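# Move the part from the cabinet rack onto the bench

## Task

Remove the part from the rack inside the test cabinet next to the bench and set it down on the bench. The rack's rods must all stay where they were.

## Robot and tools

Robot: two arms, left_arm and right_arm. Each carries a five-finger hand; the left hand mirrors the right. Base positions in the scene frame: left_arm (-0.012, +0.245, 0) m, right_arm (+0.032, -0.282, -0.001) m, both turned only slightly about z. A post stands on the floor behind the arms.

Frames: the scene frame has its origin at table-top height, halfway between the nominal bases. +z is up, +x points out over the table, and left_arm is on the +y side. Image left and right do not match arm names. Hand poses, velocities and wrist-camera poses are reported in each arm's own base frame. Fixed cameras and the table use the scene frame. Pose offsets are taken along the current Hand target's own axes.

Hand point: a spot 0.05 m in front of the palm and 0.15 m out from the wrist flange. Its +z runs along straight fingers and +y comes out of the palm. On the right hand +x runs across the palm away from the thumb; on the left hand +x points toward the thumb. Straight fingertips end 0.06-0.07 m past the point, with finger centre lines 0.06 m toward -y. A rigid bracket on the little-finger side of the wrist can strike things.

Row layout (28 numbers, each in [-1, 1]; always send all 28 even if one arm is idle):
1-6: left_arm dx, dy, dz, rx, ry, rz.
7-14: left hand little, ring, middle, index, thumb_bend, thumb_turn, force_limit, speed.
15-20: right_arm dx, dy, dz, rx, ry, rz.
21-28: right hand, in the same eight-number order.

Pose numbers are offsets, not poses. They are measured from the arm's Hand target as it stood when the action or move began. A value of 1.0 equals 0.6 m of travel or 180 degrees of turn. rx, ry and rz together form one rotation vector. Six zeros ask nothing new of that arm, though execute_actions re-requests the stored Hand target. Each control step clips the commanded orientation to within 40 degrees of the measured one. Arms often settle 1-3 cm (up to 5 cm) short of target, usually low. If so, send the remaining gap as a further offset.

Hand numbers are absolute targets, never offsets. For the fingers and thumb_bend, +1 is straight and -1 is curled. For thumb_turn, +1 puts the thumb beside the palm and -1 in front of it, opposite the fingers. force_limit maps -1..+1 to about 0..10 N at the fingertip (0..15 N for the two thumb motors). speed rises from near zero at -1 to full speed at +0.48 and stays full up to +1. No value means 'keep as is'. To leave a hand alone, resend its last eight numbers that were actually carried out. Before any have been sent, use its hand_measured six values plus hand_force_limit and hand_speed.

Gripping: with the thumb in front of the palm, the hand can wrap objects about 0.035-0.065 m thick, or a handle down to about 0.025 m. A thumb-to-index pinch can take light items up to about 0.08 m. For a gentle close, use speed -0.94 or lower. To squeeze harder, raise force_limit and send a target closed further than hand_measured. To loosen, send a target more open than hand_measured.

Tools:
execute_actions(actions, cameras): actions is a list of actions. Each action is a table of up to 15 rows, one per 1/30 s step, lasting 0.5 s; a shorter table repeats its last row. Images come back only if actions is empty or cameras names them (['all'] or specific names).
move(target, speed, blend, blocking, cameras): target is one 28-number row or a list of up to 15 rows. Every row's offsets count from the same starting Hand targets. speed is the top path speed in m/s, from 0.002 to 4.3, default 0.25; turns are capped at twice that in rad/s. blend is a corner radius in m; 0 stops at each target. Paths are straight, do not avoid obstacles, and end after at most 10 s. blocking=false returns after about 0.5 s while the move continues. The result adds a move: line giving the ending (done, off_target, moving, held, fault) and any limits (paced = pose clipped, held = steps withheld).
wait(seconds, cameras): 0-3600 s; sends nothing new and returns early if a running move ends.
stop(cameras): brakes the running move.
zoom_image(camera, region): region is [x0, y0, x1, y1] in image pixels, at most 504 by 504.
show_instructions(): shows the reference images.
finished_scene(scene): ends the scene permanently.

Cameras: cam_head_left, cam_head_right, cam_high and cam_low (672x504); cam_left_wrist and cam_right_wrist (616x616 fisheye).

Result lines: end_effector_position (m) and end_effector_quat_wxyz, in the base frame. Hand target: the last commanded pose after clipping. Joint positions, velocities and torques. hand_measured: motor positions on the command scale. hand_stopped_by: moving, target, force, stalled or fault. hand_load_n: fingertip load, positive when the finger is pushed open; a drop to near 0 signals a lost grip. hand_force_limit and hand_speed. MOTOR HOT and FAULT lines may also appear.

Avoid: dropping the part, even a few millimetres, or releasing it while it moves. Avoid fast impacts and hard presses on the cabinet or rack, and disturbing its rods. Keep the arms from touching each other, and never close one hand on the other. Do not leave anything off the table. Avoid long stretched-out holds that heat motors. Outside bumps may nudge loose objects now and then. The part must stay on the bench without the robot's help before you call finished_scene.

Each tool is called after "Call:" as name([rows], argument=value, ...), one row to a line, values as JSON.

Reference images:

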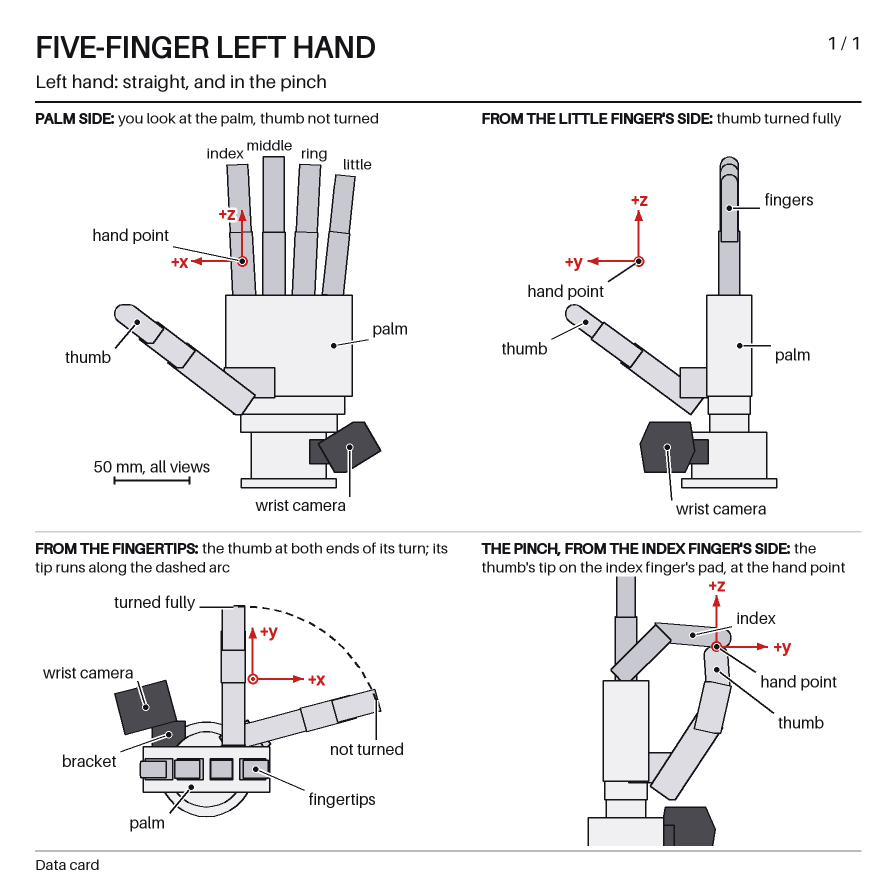

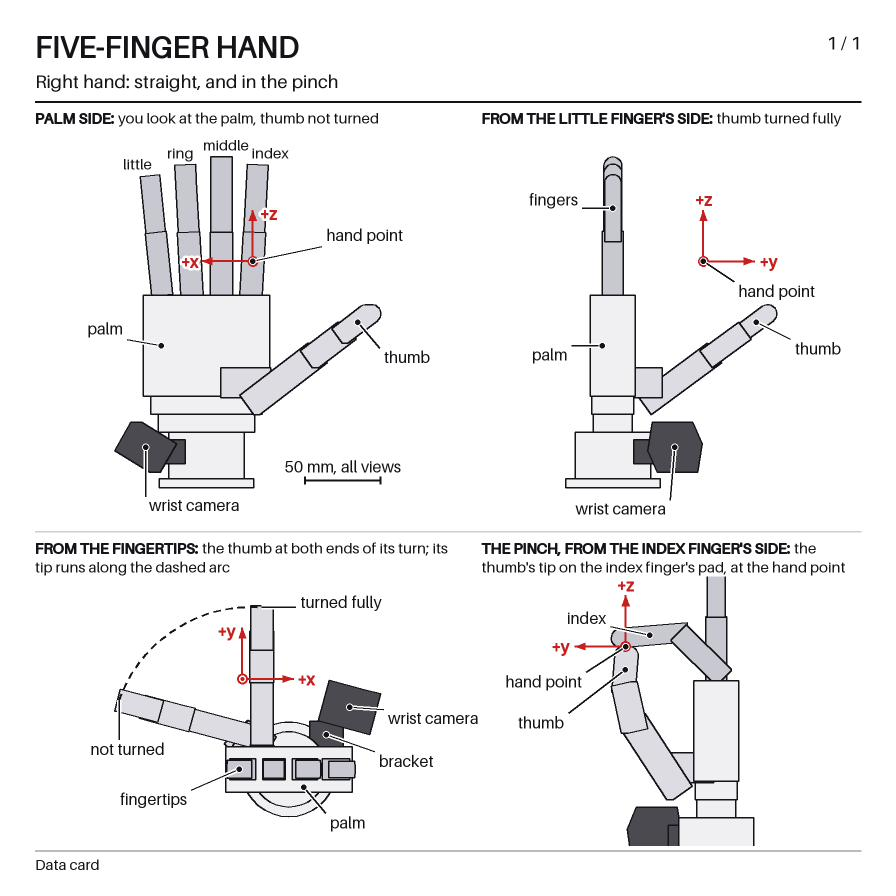

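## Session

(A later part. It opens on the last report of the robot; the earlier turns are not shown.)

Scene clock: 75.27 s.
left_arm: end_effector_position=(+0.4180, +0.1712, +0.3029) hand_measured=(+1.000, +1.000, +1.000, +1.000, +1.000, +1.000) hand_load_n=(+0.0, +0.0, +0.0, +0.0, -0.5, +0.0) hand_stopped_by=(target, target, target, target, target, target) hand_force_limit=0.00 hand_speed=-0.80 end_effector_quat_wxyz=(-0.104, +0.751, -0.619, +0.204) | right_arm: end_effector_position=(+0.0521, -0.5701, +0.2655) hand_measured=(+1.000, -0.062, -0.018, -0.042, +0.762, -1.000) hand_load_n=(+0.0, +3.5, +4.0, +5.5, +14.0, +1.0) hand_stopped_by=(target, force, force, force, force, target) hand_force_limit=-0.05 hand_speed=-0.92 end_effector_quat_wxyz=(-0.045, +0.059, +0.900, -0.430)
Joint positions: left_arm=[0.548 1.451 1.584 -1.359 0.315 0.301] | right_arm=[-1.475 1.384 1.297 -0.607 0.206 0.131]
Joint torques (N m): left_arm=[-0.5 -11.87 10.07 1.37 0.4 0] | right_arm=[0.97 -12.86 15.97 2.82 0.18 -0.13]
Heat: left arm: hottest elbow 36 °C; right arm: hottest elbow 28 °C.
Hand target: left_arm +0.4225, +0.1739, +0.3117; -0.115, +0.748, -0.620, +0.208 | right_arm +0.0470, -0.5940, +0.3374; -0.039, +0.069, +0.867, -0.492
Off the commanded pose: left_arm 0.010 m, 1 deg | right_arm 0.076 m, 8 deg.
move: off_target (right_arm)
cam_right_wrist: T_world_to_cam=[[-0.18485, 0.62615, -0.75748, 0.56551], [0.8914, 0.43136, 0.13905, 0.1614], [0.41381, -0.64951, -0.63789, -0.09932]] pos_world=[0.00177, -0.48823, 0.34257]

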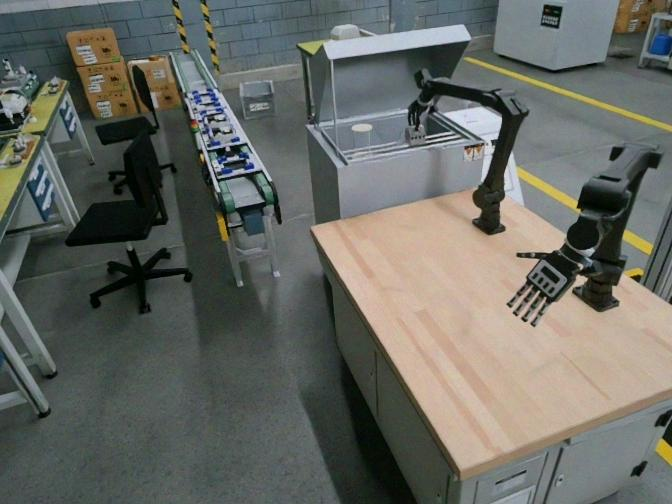

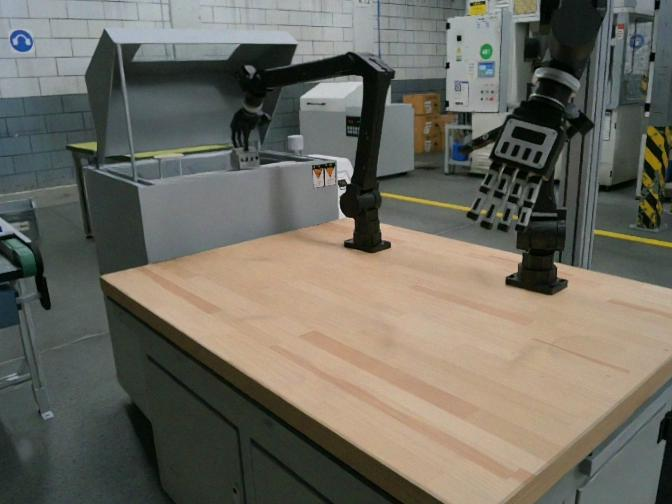

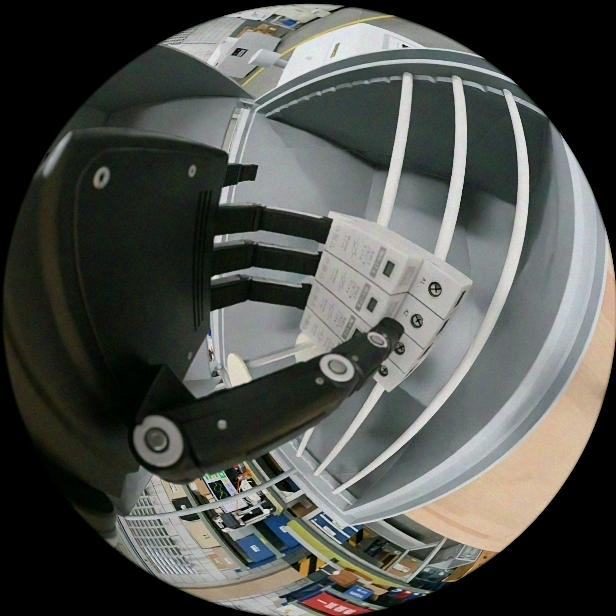

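Call:
move(target=[0,0,0,0,0,0,1,1,1,1,1,1,0,-0.8,0,-0.043,-0.0257,0.008,0,0,1,-0.35,-0.35,-0.35,0.55,-1,-0.05,-0.92], speed=0.04, cameras=["cam_high","cam_low","cam_right_wrist"])

Call:
zoom_image(camera="cam_right_wrist", region=[250, 180, 500, 430])

Call:
zoom_image(camera="cam_low", region=[205, 80, 285, 180])

Scene clock: 77.77 s.
left_arm: end_effector_position=(+0.4180, +0.1712, +0.3029) hand_measured=(+1.000, +1.000, +1.000, +1.000, +1.000, +1.000) hand_load_n=(+0.0, +0.0, +0.0, +0.0, +0.0, +0.0) hand_stopped_by=(target, target, target, target, target, target) hand_force_limit=0.00 hand_speed=-0.80 end_effector_quat_wxyz=(-0.104, +0.751, -0.619, +0.204) | right_arm: end_effector_position=(+0.0518, -0.5786, +0.2933) hand_measured=(+1.000, -0.062, -0.018, -0.042, +0.762, -1.000) hand_load_n=(+0.0, +3.5, +4.0, +5.5, +14.0, +1.0) hand_stopped_by=(target, force, force, force, force, target) hand_force_limit=-0.05 hand_speed=-0.92 end_effector_quat_wxyz=(-0.045, +0.060, +0.892, -0.446)
Joint positions: left_arm=[0.548 1.451 1.584 -1.359 0.315 0.301] | right_arm=[-1.475 1.384 1.354 -0.629 0.211 0.126]
Joint torques (N m): left_arm=[-0.79 -11.63 10 1.35 0.42 0.01] | right_arm=[1.08 -13.51 16.14 2.22 0.19 -0.11]
Heat: left arm: hottest elbow 36 °C; right arm: hottest elbow 29 °C.
Hand target: left_arm +0.4225, +0.1739, +0.3117; -0.115, +0.748, -0.620, +0.208 | right_arm +0.0469, -0.5939, +0.3673; -0.040, +0.068, +0.861, -0.503
Off the commanded pose: left_arm 0.010 m, 1 deg | right_arm 0.076 m, 8 deg.
move: off_target (right_arm)
cam_right_wrist: T_world_to_cam=[[-0.18663, 0.60005, -0.77789, 0.58279], [0.89214, 0.43509, 0.12158, 0.16872], [0.4114, -0.67129, -0.61653, -0.1058]] pos_world=[0.00178, -0.49413, 0.36761]

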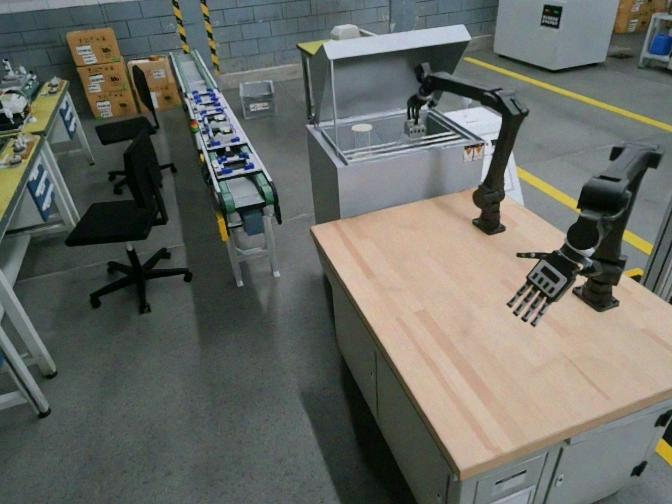

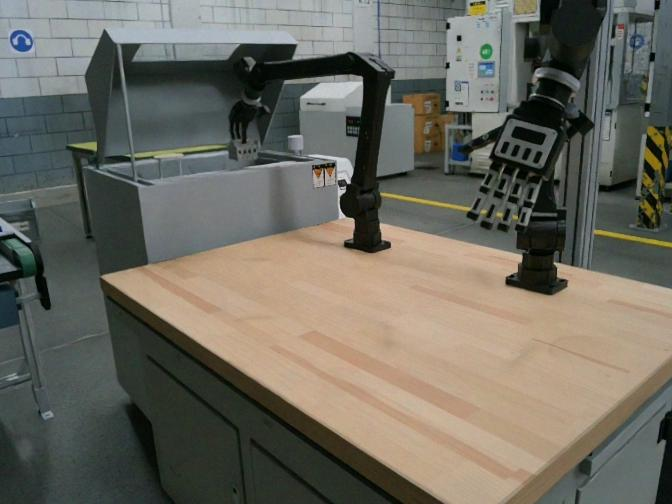

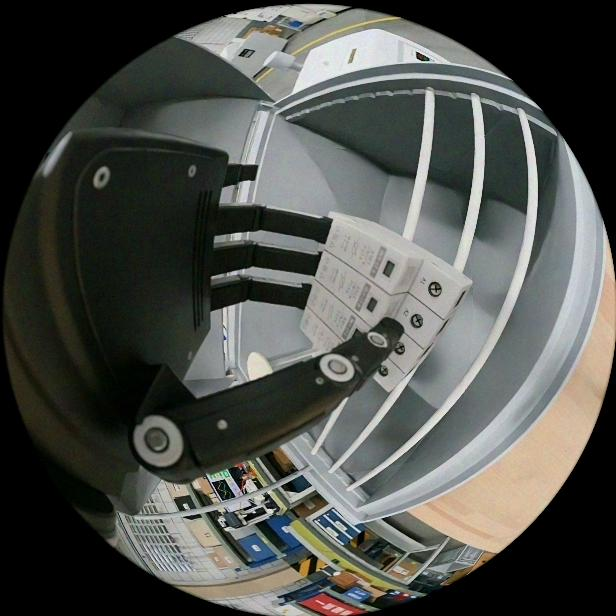

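Scaled by 2.016 from the camera's image (finer frame: 880x880).

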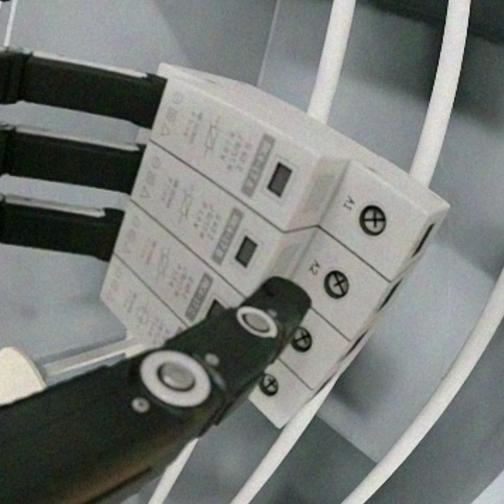

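Scaled by 5.040 from the camera's image (finer frame: 960x720).

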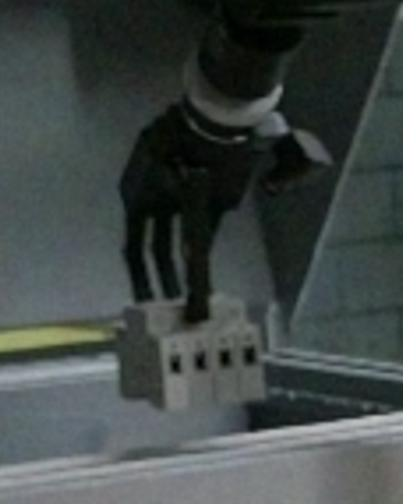

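Call:
move([
  [0,0,0,0,0,0,1,1,1,1,1,1,0,-0.8,0,-0.0799,-0.0451,0,0,0,1,-0.35,-0.35,-0.35,0.55,-1,-0.05,-0.92],
  [0,0,0,0,0,0,1,1,1,1,1,1,0,-0.8,0.0734,0.1463,-0.4468,0,0,0,1,-0.35,-0.35,-0.35,0.55,-1,-0.05,-0.92],
], speed=[0.06,0.12], cameras=["cam_head_left","cam_high","cam_low","cam_right_wrist"])

Scene clock: 85.83 s.
left_arm: end_effector_position=(+0.4180, +0.1712, +0.3029) hand_measured=(+1.000, +1.000, +1.000, +1.000, +1.000, +1.000) hand_load_n=(+0.0, +0.0, +0.0, +0.0, +0.0, +0.0) hand_stopped_by=(target, target, target, target, target, target) hand_force_limit=0.00 hand_speed=-0.80 end_effector_quat_wxyz=(-0.104, +0.751, -0.619, +0.204) | right_arm: end_effector_position=(+0.0415, -0.3150, +0.4001) hand_measured=(+1.000, -0.062, -0.018, -0.042, +0.762, -1.000) hand_load_n=(+0.0, +3.5, +3.5, +5.5, +14.5, +1.0) hand_stopped_by=(target, force, force, force, force, target) hand_force_limit=-0.05 hand_speed=-0.92 end_effector_quat_wxyz=(-0.052, +0.064, +0.873, -0.480)
Joint positions: left_arm=[0.548 1.451 1.584 -1.359 0.315 0.301] | right_arm=[-1.366 0.712 1.167 -1.052 0.324 0.179]
Joint torques (N m): left_arm=[-0.79 -11.69 10.04 1.32 0.4 -0.01] | right_arm=[2.96 -1.08 10.84 2.33 0.27 0.05]
Heat: left arm: hottest elbow 36 °C; right arm: hottest elbow 30 °C.
Hand target: left_arm +0.4225, +0.1739, +0.3117; -0.115, +0.748, -0.620, +0.208 | right_arm +0.0472, -0.3140, +0.4228; -0.039, +0.069, +0.861, -0.503
Off the commanded pose: left_arm 0.010 m, 1 deg | right_arm 0.023 m, 3 deg.
move: off_target (right_arm)
cam_right_wrist: T_world_to_cam=[[-0.1905, 0.54032, -0.81961, 0.5039], [0.89893, 0.43153, 0.07555, 0.06724], [0.39451, -0.72238, -0.56791, 0.1064]] pos_world=[-0.00643, -0.22442, 0.46835]

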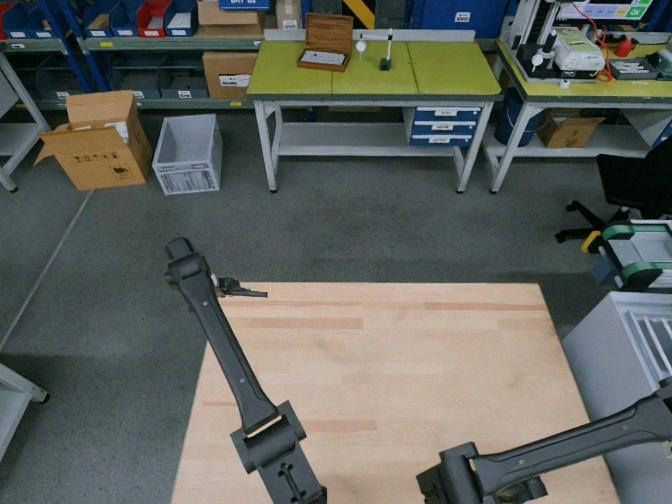

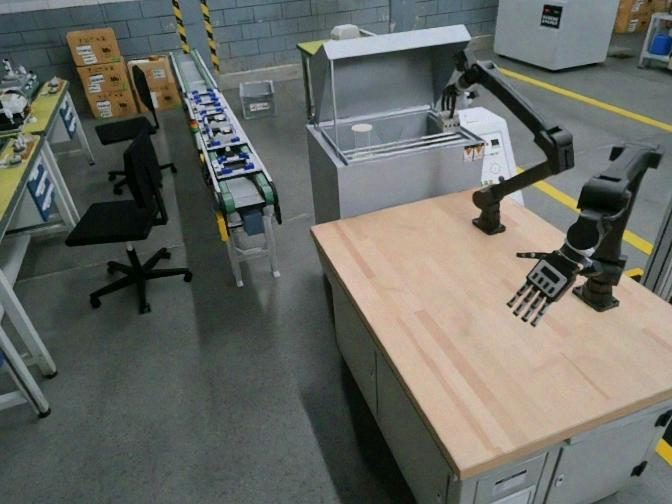

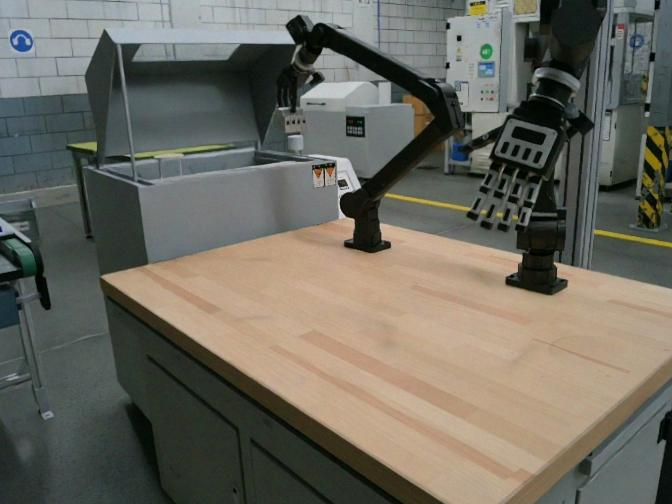

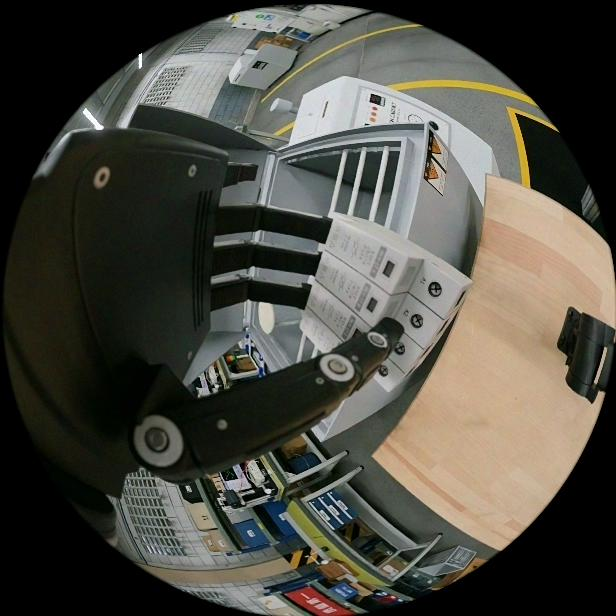

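Call:
move([
  [0,0,0,0,0,0,1,1,1,1,1,1,0,-0.8,-0.4207,0.0525,-0.0162,0,-0.1685,-0.0951,1,-0.35,-0.35,-0.35,0.55,-1,-0.05,-0.92],
  [0,0,0,0,0,0,1,1,1,1,1,1,0,-0.8,-0.7032,0.398,-0.222,0.0002,-0.3186,-0.1798,1,-0.35,-0.35,-0.35,0.55,-1,-0.05,-0.92],
], speed=0.14, blend=0.04, cameras=["all"])

Scene clock: 92.67 s.
left_arm: end_effector_position=(+0.4180, +0.1712, +0.3029) hand_measured=(+1.000, +1.000, +1.000, +1.000, +1.000, +1.000) hand_load_n=(+0.0, +0.0, +0.0, +0.0, -0.5, +0.0) hand_stopped_by=(target, target, target, target, target, target) hand_force_limit=0.00 hand_speed=-0.80 end_effector_quat_wxyz=(-0.104, +0.751, -0.619, +0.204) | right_arm: end_effector_position=(+0.4830, -0.1495, +0.2406) hand_measured=(+1.000, -0.062, -0.018, -0.042, +0.762, -1.000) hand_load_n=(+0.0, +3.5, +4.0, +6.0, +14.5, +1.0) hand_stopped_by=(target, force, force, force, force, target) hand_force_limit=-0.05 hand_speed=-0.92 end_effector_quat_wxyz=(+0.206, -0.424, +0.780, -0.412)
Joint positions: left_arm=[0.548 1.451 1.584 -1.359 0.315 0.301] | right_arm=[-0.273 1.186 1.028 -0.483 0.272 0.164]
Joint torques (N m): left_arm=[-0.62 -11.75 10.02 1.32 0.42 0] | right_arm=[2.49 -9.11 11.9 3.86 0.21 -0.12]
Heat: left arm: hottest elbow 37 °C; right arm: hottest elbow 30 °C.
Hand target: left_arm +0.4225, +0.1739, +0.3117; -0.115, +0.748, -0.620, +0.208 | right_arm +0.5006, -0.1499, +0.2806; +0.240, -0.410, +0.760, -0.444
Off the commanded pose: left_arm 0.010 m, 1 deg | right_arm 0.044 m, 6 deg.
move: off_target (right_arm)
cam_right_wrist: T_world_to_cam=[[-0.6043, 0.07443, -0.79328, 0.49173], [-0.0166, 0.99424, 0.10593, 0.12992], [0.79659, 0.07718, -0.59958, -0.1058]] pos_world=[0.38359, -0.1576, 0.31288]

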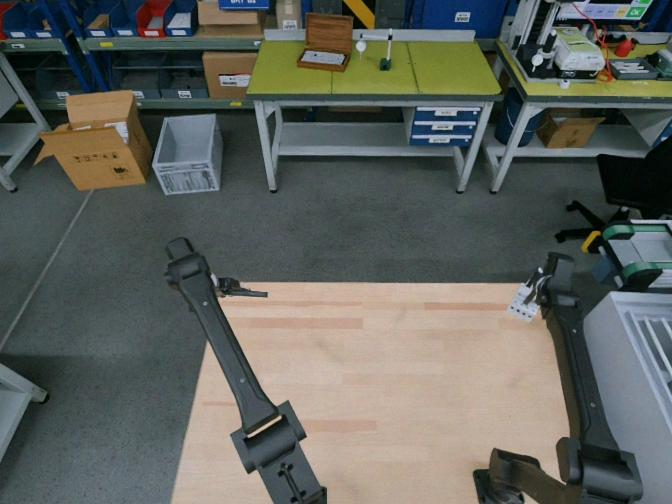

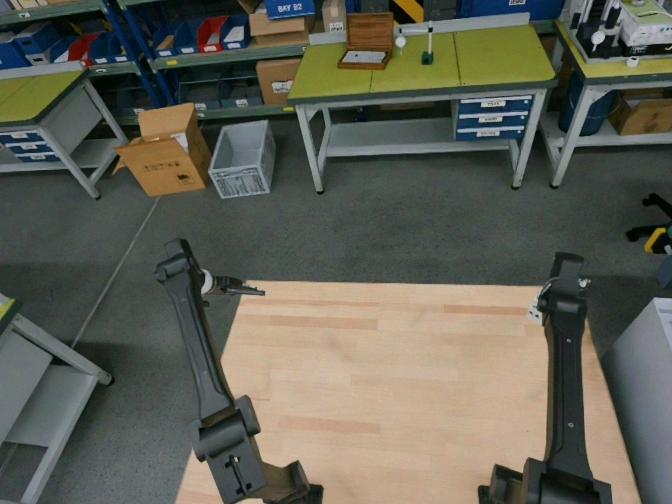

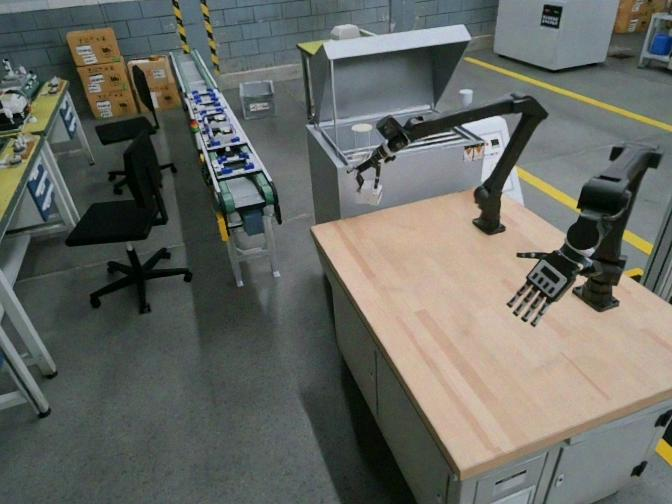

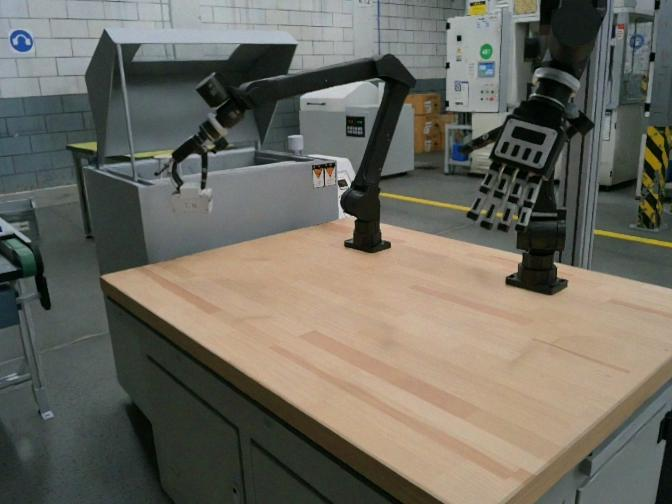

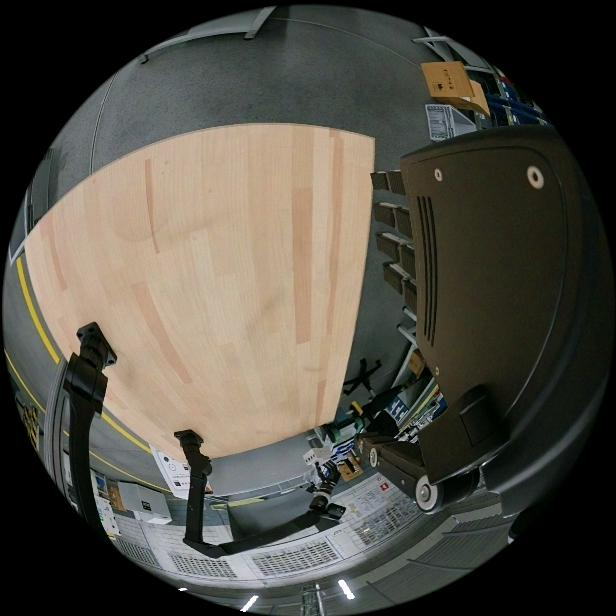

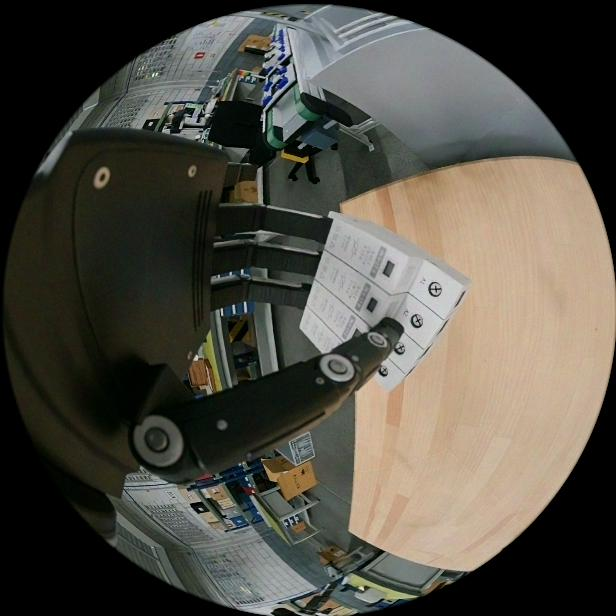

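Call:
move(target=[0,0,0,0,0,0,1,1,1,1,1,1,0,-0.8,0.0487,0.2333,0.0293,-0.0139,0,0,1,-0.35,-0.35,-0.35,0.55,-1,-0.05,-0.92], speed=0.1, cameras=["cam_head_left","cam_high","cam_low","cam_right_wrist"])

Call:
zoom_image(camera="cam_low", region=[140, 110, 290, 260])

Call:
zoom_image(camera="cam_high", region=[330, 110, 430, 240])

Scene clock: 96.07 s.
left_arm: end_effector_position=(+0.4180, +0.1712, +0.3029) hand_measured=(+1.000, +1.000, +1.000, +1.000, +1.000, +1.000) hand_load_n=(+0.0, +0.0, +0.0, +0.0, -0.5, +0.0) hand_stopped_by=(target, target, target, target, target, target) hand_force_limit=0.00 hand_speed=-0.80 end_effector_quat_wxyz=(-0.104, +0.751, -0.619, +0.204) | right_arm: end_effector_position=(+0.4198, -0.1312, +0.1099) hand_measured=(+1.000, -0.062, -0.018, -0.042, +0.762, -1.000) hand_load_n=(+0.0, +3.5, +4.0, +6.0, +14.0, +1.0) hand_stopped_by=(target, force, force, force, force, target) hand_force_limit=-0.05 hand_speed=-0.92 end_effector_quat_wxyz=(+0.199, -0.439, +0.785, -0.390)
Joint positions: left_arm=[0.548 1.451 1.584 -1.359 0.315 0.301] | right_arm=[-0.286 1.143 0.657 -0.202 0.236 0.152]
Joint torques (N m): left_arm=[-0.73 -11.81 10.06 1.29 0.4 0] | right_arm=[0.56 -8.41 10.97 3.77 0.08 -0.11]
Heat: left arm: hottest elbow 37 °C; right arm: hottest elbow 30 °C.
Hand target: left_arm +0.4225, +0.1739, +0.3117; -0.115, +0.748, -0.620, +0.208 | right_arm +0.4401, -0.1451, +0.1500; +0.231, -0.416, +0.769, -0.427
Off the commanded pose: left_arm 0.010 m, 1 deg | right_arm 0.047 m, 6 deg.
move: off_target (right_arm)
cam_right_wrist: T_world_to_cam=[[-0.64046, 0.08081, -0.76372, 0.36119], [-0.03334, 0.99059, 0.13278, 0.12822], [0.76726, 0.1105, -0.63174, -0.11509]] pos_world=[0.32391, -0.14349, 0.18612]

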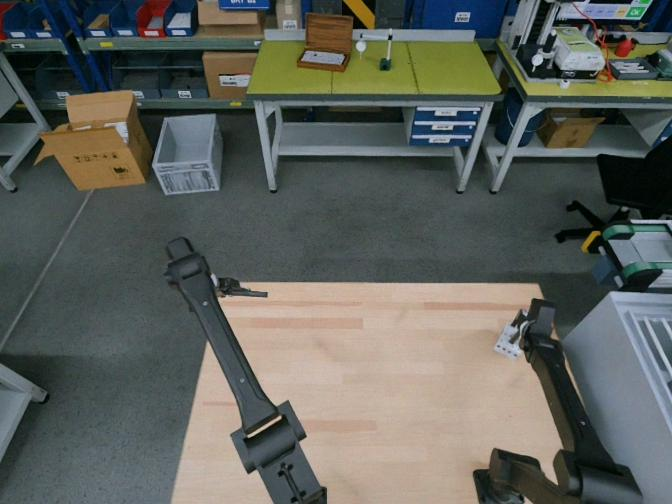

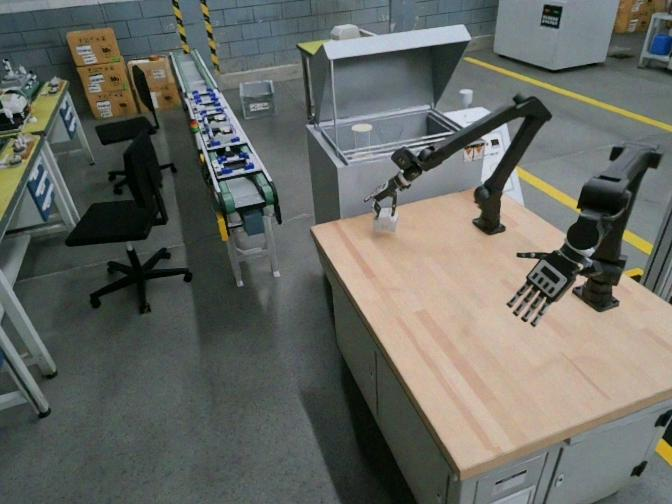

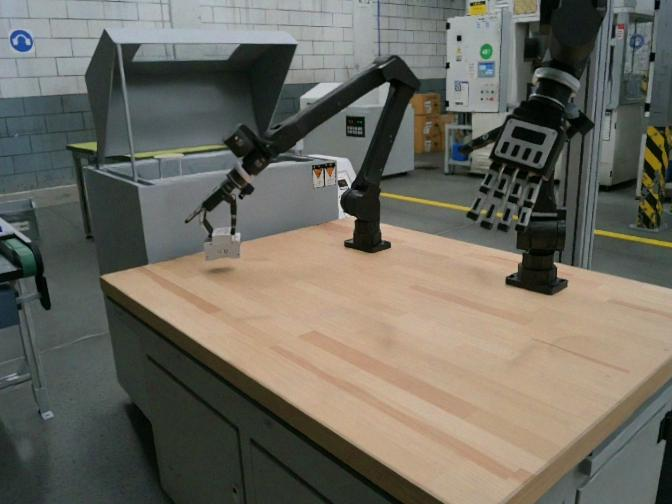

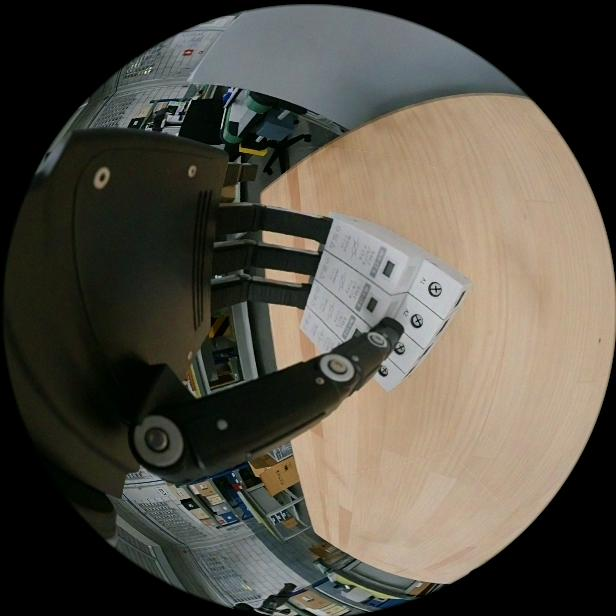

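Scaled by 3.360 from the camera's image (finer frame: 960x720).

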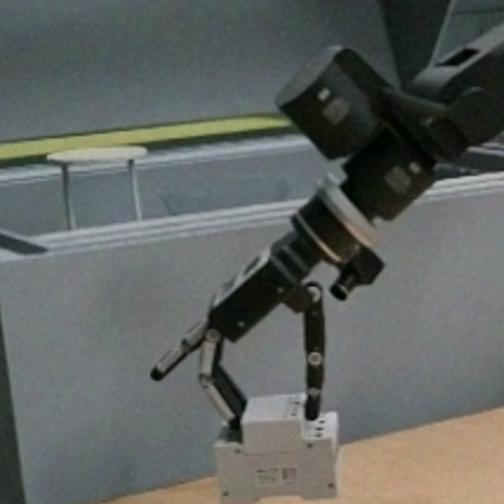

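Scaled by 3.877 from the camera's image (finer frame: 960x720).

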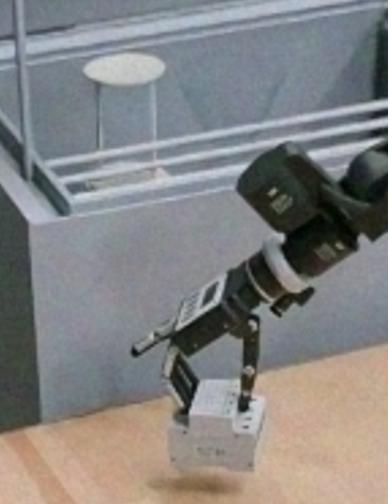

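Call:
move(target=[0,0,0,0,0,0,1,1,1,1,1,1,0,-0.8,0,0.0425,0.0265,0,0,0,1,-0.35,-0.35,-0.35,0.55,-1,-0.05,-0.92], speed=0.06, cameras=["cam_high","cam_low"])

Call:
zoom_image(camera="cam_low", region=[170, 200, 270, 300])

Scene clock: 98.37 s.
left_arm: end_effector_position=(+0.4180, +0.1712, +0.3029) hand_measured=(+1.000, +1.000, +1.000, +1.000, +1.000, +1.000) hand_load_n=(+0.0, +0.0, -0.5, -0.5, +0.0, +0.0) hand_stopped_by=(target, target, target, target, target, target) hand_force_limit=0.00 hand_speed=-0.80 end_effector_quat_wxyz=(-0.104, +0.751, -0.619, +0.204) | right_arm: end_effector_position=(+0.4193, -0.1309, +0.0886) hand_measured=(+1.000, -0.062, -0.018, -0.042, +0.762, -1.000) hand_load_n=(+0.0, +3.5, +4.0, +5.5, +14.5, +1.0) hand_stopped_by=(target, force, force, force, force, target) hand_force_limit=-0.05 hand_speed=-0.92 end_effector_quat_wxyz=(+0.205, -0.437, +0.782, -0.395)
Joint positions: left_arm=[0.548 1.451 1.584 -1.359 0.315 0.301] | right_arm=[-0.286 1.173 0.605 -0.101 0.235 0.152]
Joint torques (N m): left_arm=[-0.91 -11.63 10 1.29 0.41 -0.02] | right_arm=[0.5 -7 10.51 3.82 0.08 -0.11]
Heat: left arm: hottest elbow 37 °C; right arm: hottest elbow 30 °C.
Hand target: left_arm +0.4225, +0.1739, +0.3117; -0.115, +0.748, -0.620, +0.208 | right_arm +0.4402, -0.1451, +0.1199; +0.231, -0.416, +0.769, -0.427
Off the commanded pose: left_arm 0.010 m, 1 deg | right_arm 0.040 m, 5 deg.
move: off_target (right_arm)

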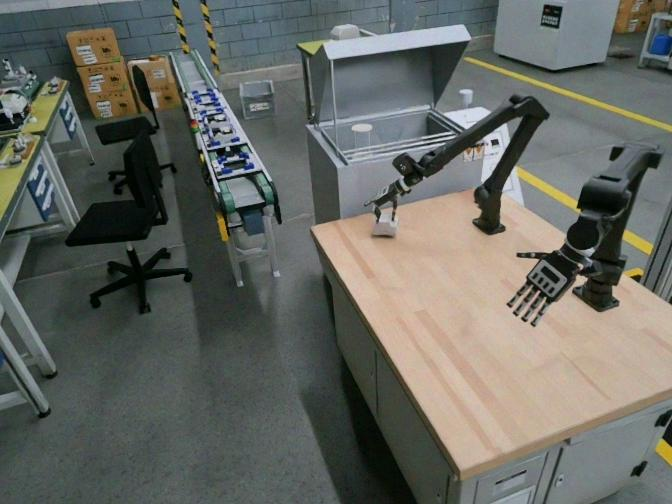

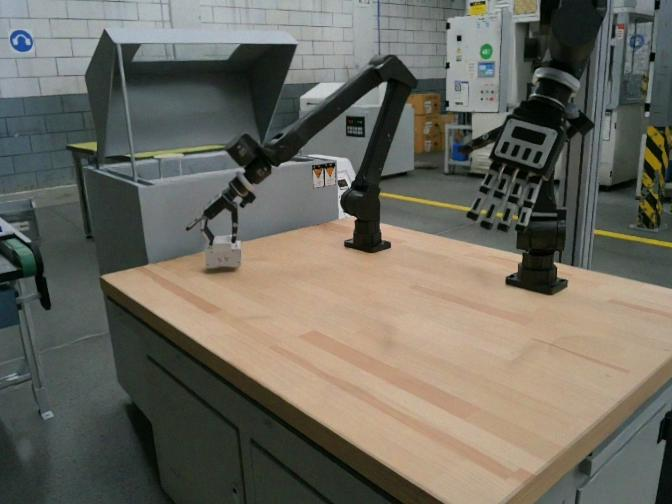

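Scaled by 5.040 from the camera's image (finer frame: 960x720).

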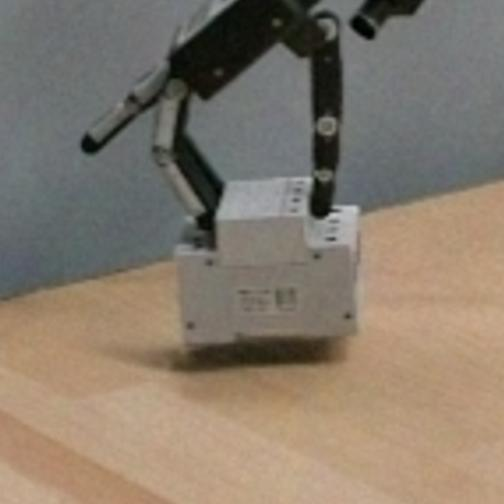

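Call:
move(target=[0,0,0,0,0,0,1,1,1,1,1,1,0,-0.8,0,0.0184,0.0115,0,0,0,1,-0.35,-0.35,-0.35,0.55,-1,-0.05,-0.92], speed=0.04, cameras=["cam_high","cam_low"])

Call:
zoom_image(camera="cam_low", region=[170, 200, 270, 300])

Scene clock: 100.23 s.
left_arm: end_effector_position=(+0.4180, +0.1712, +0.3029) hand_measured=(+1.000, +1.000, +1.000, +1.000, +1.000, +1.000) hand_load_n=(+0.0, +0.0, +0.0, +0.0, +0.0, +0.0) hand_stopped_by=(target, target, target, target, target, target) hand_force_limit=0.00 hand_speed=-0.80 end_effector_quat_wxyz=(-0.104, +0.751, -0.619, +0.204) | right_arm: end_effector_position=(+0.4194, -0.1309, +0.0769) hand_measured=(+1.000, -0.062, -0.018, -0.042, +0.762, -1.000) hand_load_n=(+0.0, +3.5, +4.0, +5.5, +14.0, +1.0) hand_stopped_by=(target, force, force, force, force, target) hand_force_limit=-0.05 hand_speed=-0.92 end_effector_quat_wxyz=(+0.206, -0.436, +0.781, -0.396)
Joint positions: left_arm=[0.548 1.451 1.584 -1.359 0.315 0.301] | right_arm=[-0.286 1.197 0.585 -0.055 0.235 0.152]
Joint torques (N m): left_arm=[-0.73 -11.75 9.92 1.36 0.41 0] | right_arm=[0.44 -7.06 10.24 3.82 0.08 -0.11]
Heat: left arm: hottest elbow 37 °C; right arm: hottest elbow 30 °C.
Hand target: left_arm +0.4225, +0.1739, +0.3117; -0.115, +0.748, -0.620, +0.208 | right_arm +0.4402, -0.1451, +0.1069; +0.231, -0.416, +0.769, -0.427
Off the commanded pose: left_arm 0.010 m, 1 deg | right_arm 0.039 m, 5 deg.
move: off_target (right_arm)

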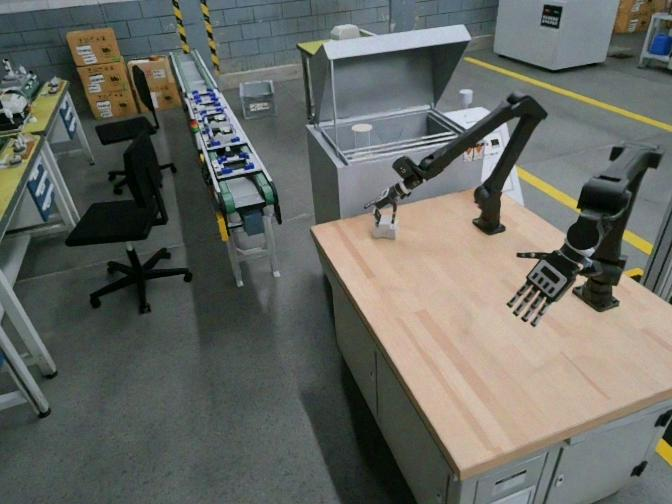

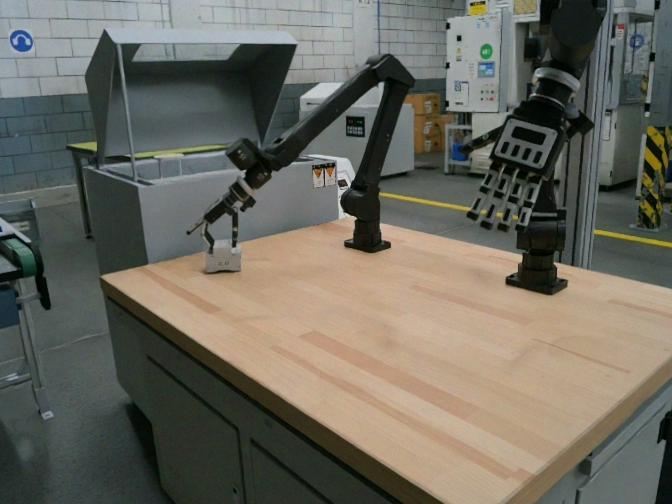

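Scaled by 5.040 from the camera's image (finer frame: 960x720).

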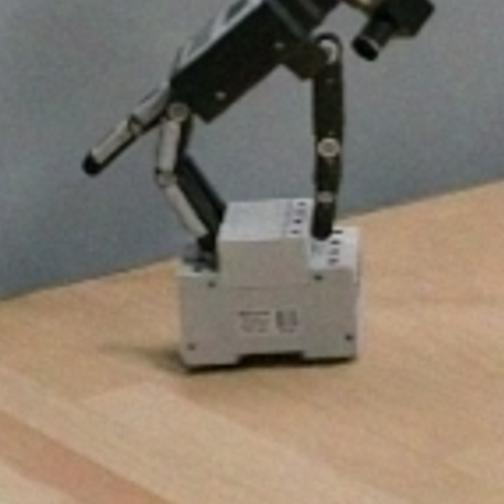

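Call:
move(target=[0,0,0,0,0,0,1,1,1,1,1,1,0,-0.8,0,0.0071,0.0044,0,0,0,1,-0.35,-0.35,-0.35,0.55,-1,-0.05,-0.92], speed=0.03, cameras=["cam_high","cam_low"])

Call:
zoom_image(camera="cam_low", region=[190, 230, 260, 300])

Scene clock: 101.70 s.
left_arm: end_effector_position=(+0.4180, +0.1712, +0.3029) hand_measured=(+1.000, +1.000, +1.000, +1.000, +1.000, +1.000) hand_load_n=(+0.0, +0.0, +0.0, +0.0, +0.0, -0.5) hand_stopped_by=(target, target, target, target, target, target) hand_force_limit=0.00 hand_speed=-0.80 end_effector_quat_wxyz=(-0.104, +0.751, -0.619, +0.204) | right_arm: end_effector_position=(+0.4200, -0.1311, +0.0737) hand_measured=(+1.000, -0.062, -0.018, -0.042, +0.762, -1.000) hand_load_n=(+0.0, +3.5, +4.0, +6.0, +14.5, +1.0) hand_stopped_by=(target, force, force, force, force, target) hand_force_limit=-0.05 hand_speed=-0.92 end_effector_quat_wxyz=(+0.207, -0.436, +0.781, -0.397)
Joint positions: left_arm=[0.548 1.451 1.584 -1.359 0.315 0.301] | right_arm=[-0.286 1.205 0.579 -0.038 0.235 0.152]
Joint torques (N m): left_arm=[-0.62 -11.69 10.02 1.32 0.42 -0.02] | right_arm=[0.56 -6.95 10.18 3.85 0.08 -0.1]
Heat: left arm: hottest elbow 37 °C; right arm: hottest elbow 30 °C.
Hand target: left_arm +0.4225, +0.1739, +0.3117; -0.115, +0.748, -0.620, +0.208 | right_arm +0.4401, -0.1451, +0.1018; +0.231, -0.416, +0.769, -0.427
Off the commanded pose: left_arm 0.010 m, 1 deg | right_arm 0.037 m, 5 deg.
move: off_target (right_arm)

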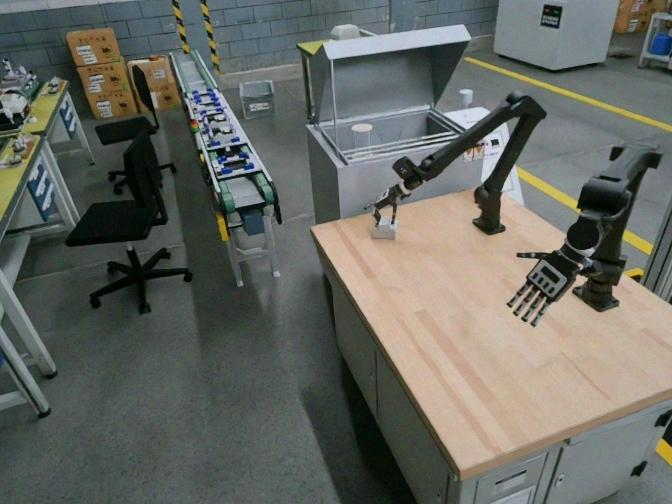

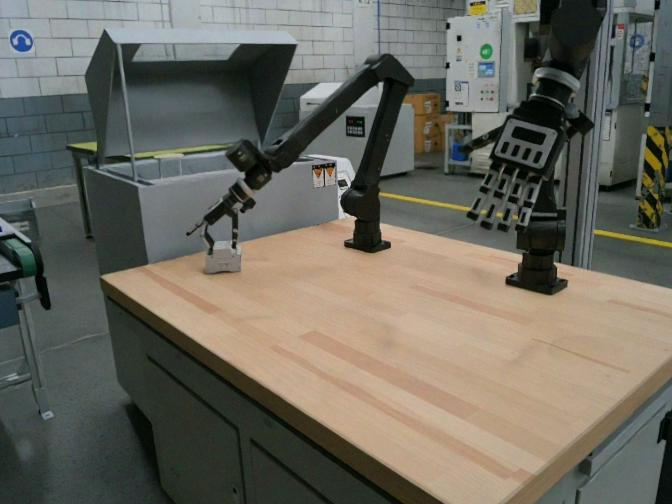

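Scaled by 7.200 from the camera's image (finer frame: 960x720).

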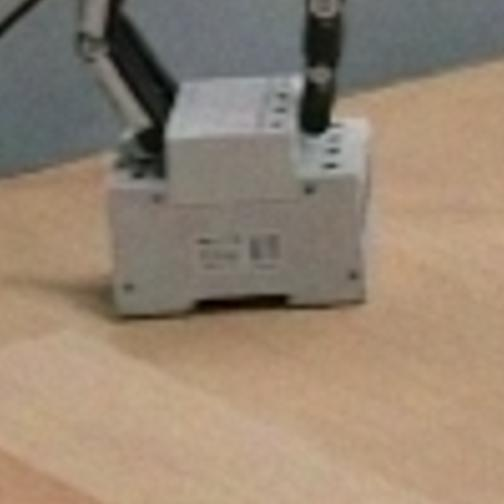

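Call:
move(target=[0,0,0,0,0,0,1,1,1,1,1,1,0,-0.8,0,0.0057,0.0035,0,0,0,1,-0.35,-0.35,-0.35,0.55,-1,-0.05,-0.92], speed=0.03, cameras=["cam_low"])

Call:
zoom_image(camera="cam_low", region=[190, 230, 260, 300])

Scene clock: 102.87 s.
left_arm: end_effector_position=(+0.4180, +0.1712, +0.3029) hand_measured=(+1.000, +1.000, +1.000, +1.000, +1.000, +1.000) hand_load_n=(+0.0, +0.0, +0.0, +0.0, -0.5, +0.0) hand_stopped_by=(target, target, target, target, target, target) hand_force_limit=0.00 hand_speed=-0.80 end_effector_quat_wxyz=(-0.104, +0.751, -0.619, +0.204) | right_arm: end_effector_position=(+0.4214, -0.1317, +0.0724) hand_measured=(+1.000, -0.062, -0.018, -0.042, +0.762, -1.000) hand_load_n=(+0.0, +3.5, +4.0, +6.0, +14.0, +0.5) hand_stopped_by=(target, force, force, force, force, target) hand_force_limit=-0.05 hand_speed=-0.92 end_effector_quat_wxyz=(+0.209, -0.434, +0.780, -0.399)
Joint positions: left_arm=[0.548 1.451 1.584 -1.359 0.315 0.301] | right_arm=[-0.286 1.211 0.576 -0.022 0.235 0.152]
Joint torques (N m): left_arm=[-0.79 -11.63 10.04 1.36 0.41 -0.01] | right_arm=[0.5 -6.71 9.8 3.82 0.08 -0.1]
Heat: left arm: hottest elbow 37 °C; right arm: hottest elbow 30 °C.
Hand target: left_arm +0.4225, +0.1739, +0.3117; -0.115, +0.748, -0.620, +0.208 | right_arm +0.4401, -0.1452, +0.0979; +0.231, -0.415, +0.769, -0.427
Off the commanded pose: left_arm 0.010 m, 1 deg | right_arm 0.034 m, 5 deg.
move: off_target (right_arm)

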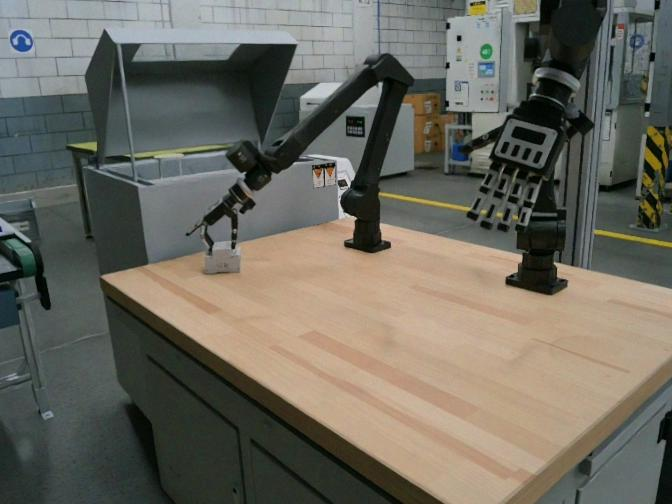

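Scaled by 7.200 from the camera's image (finer frame: 960x720).

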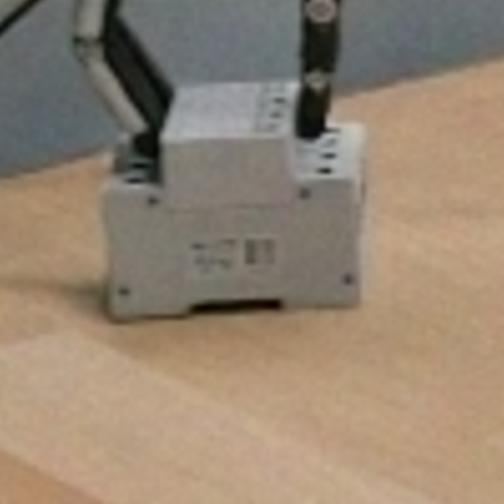

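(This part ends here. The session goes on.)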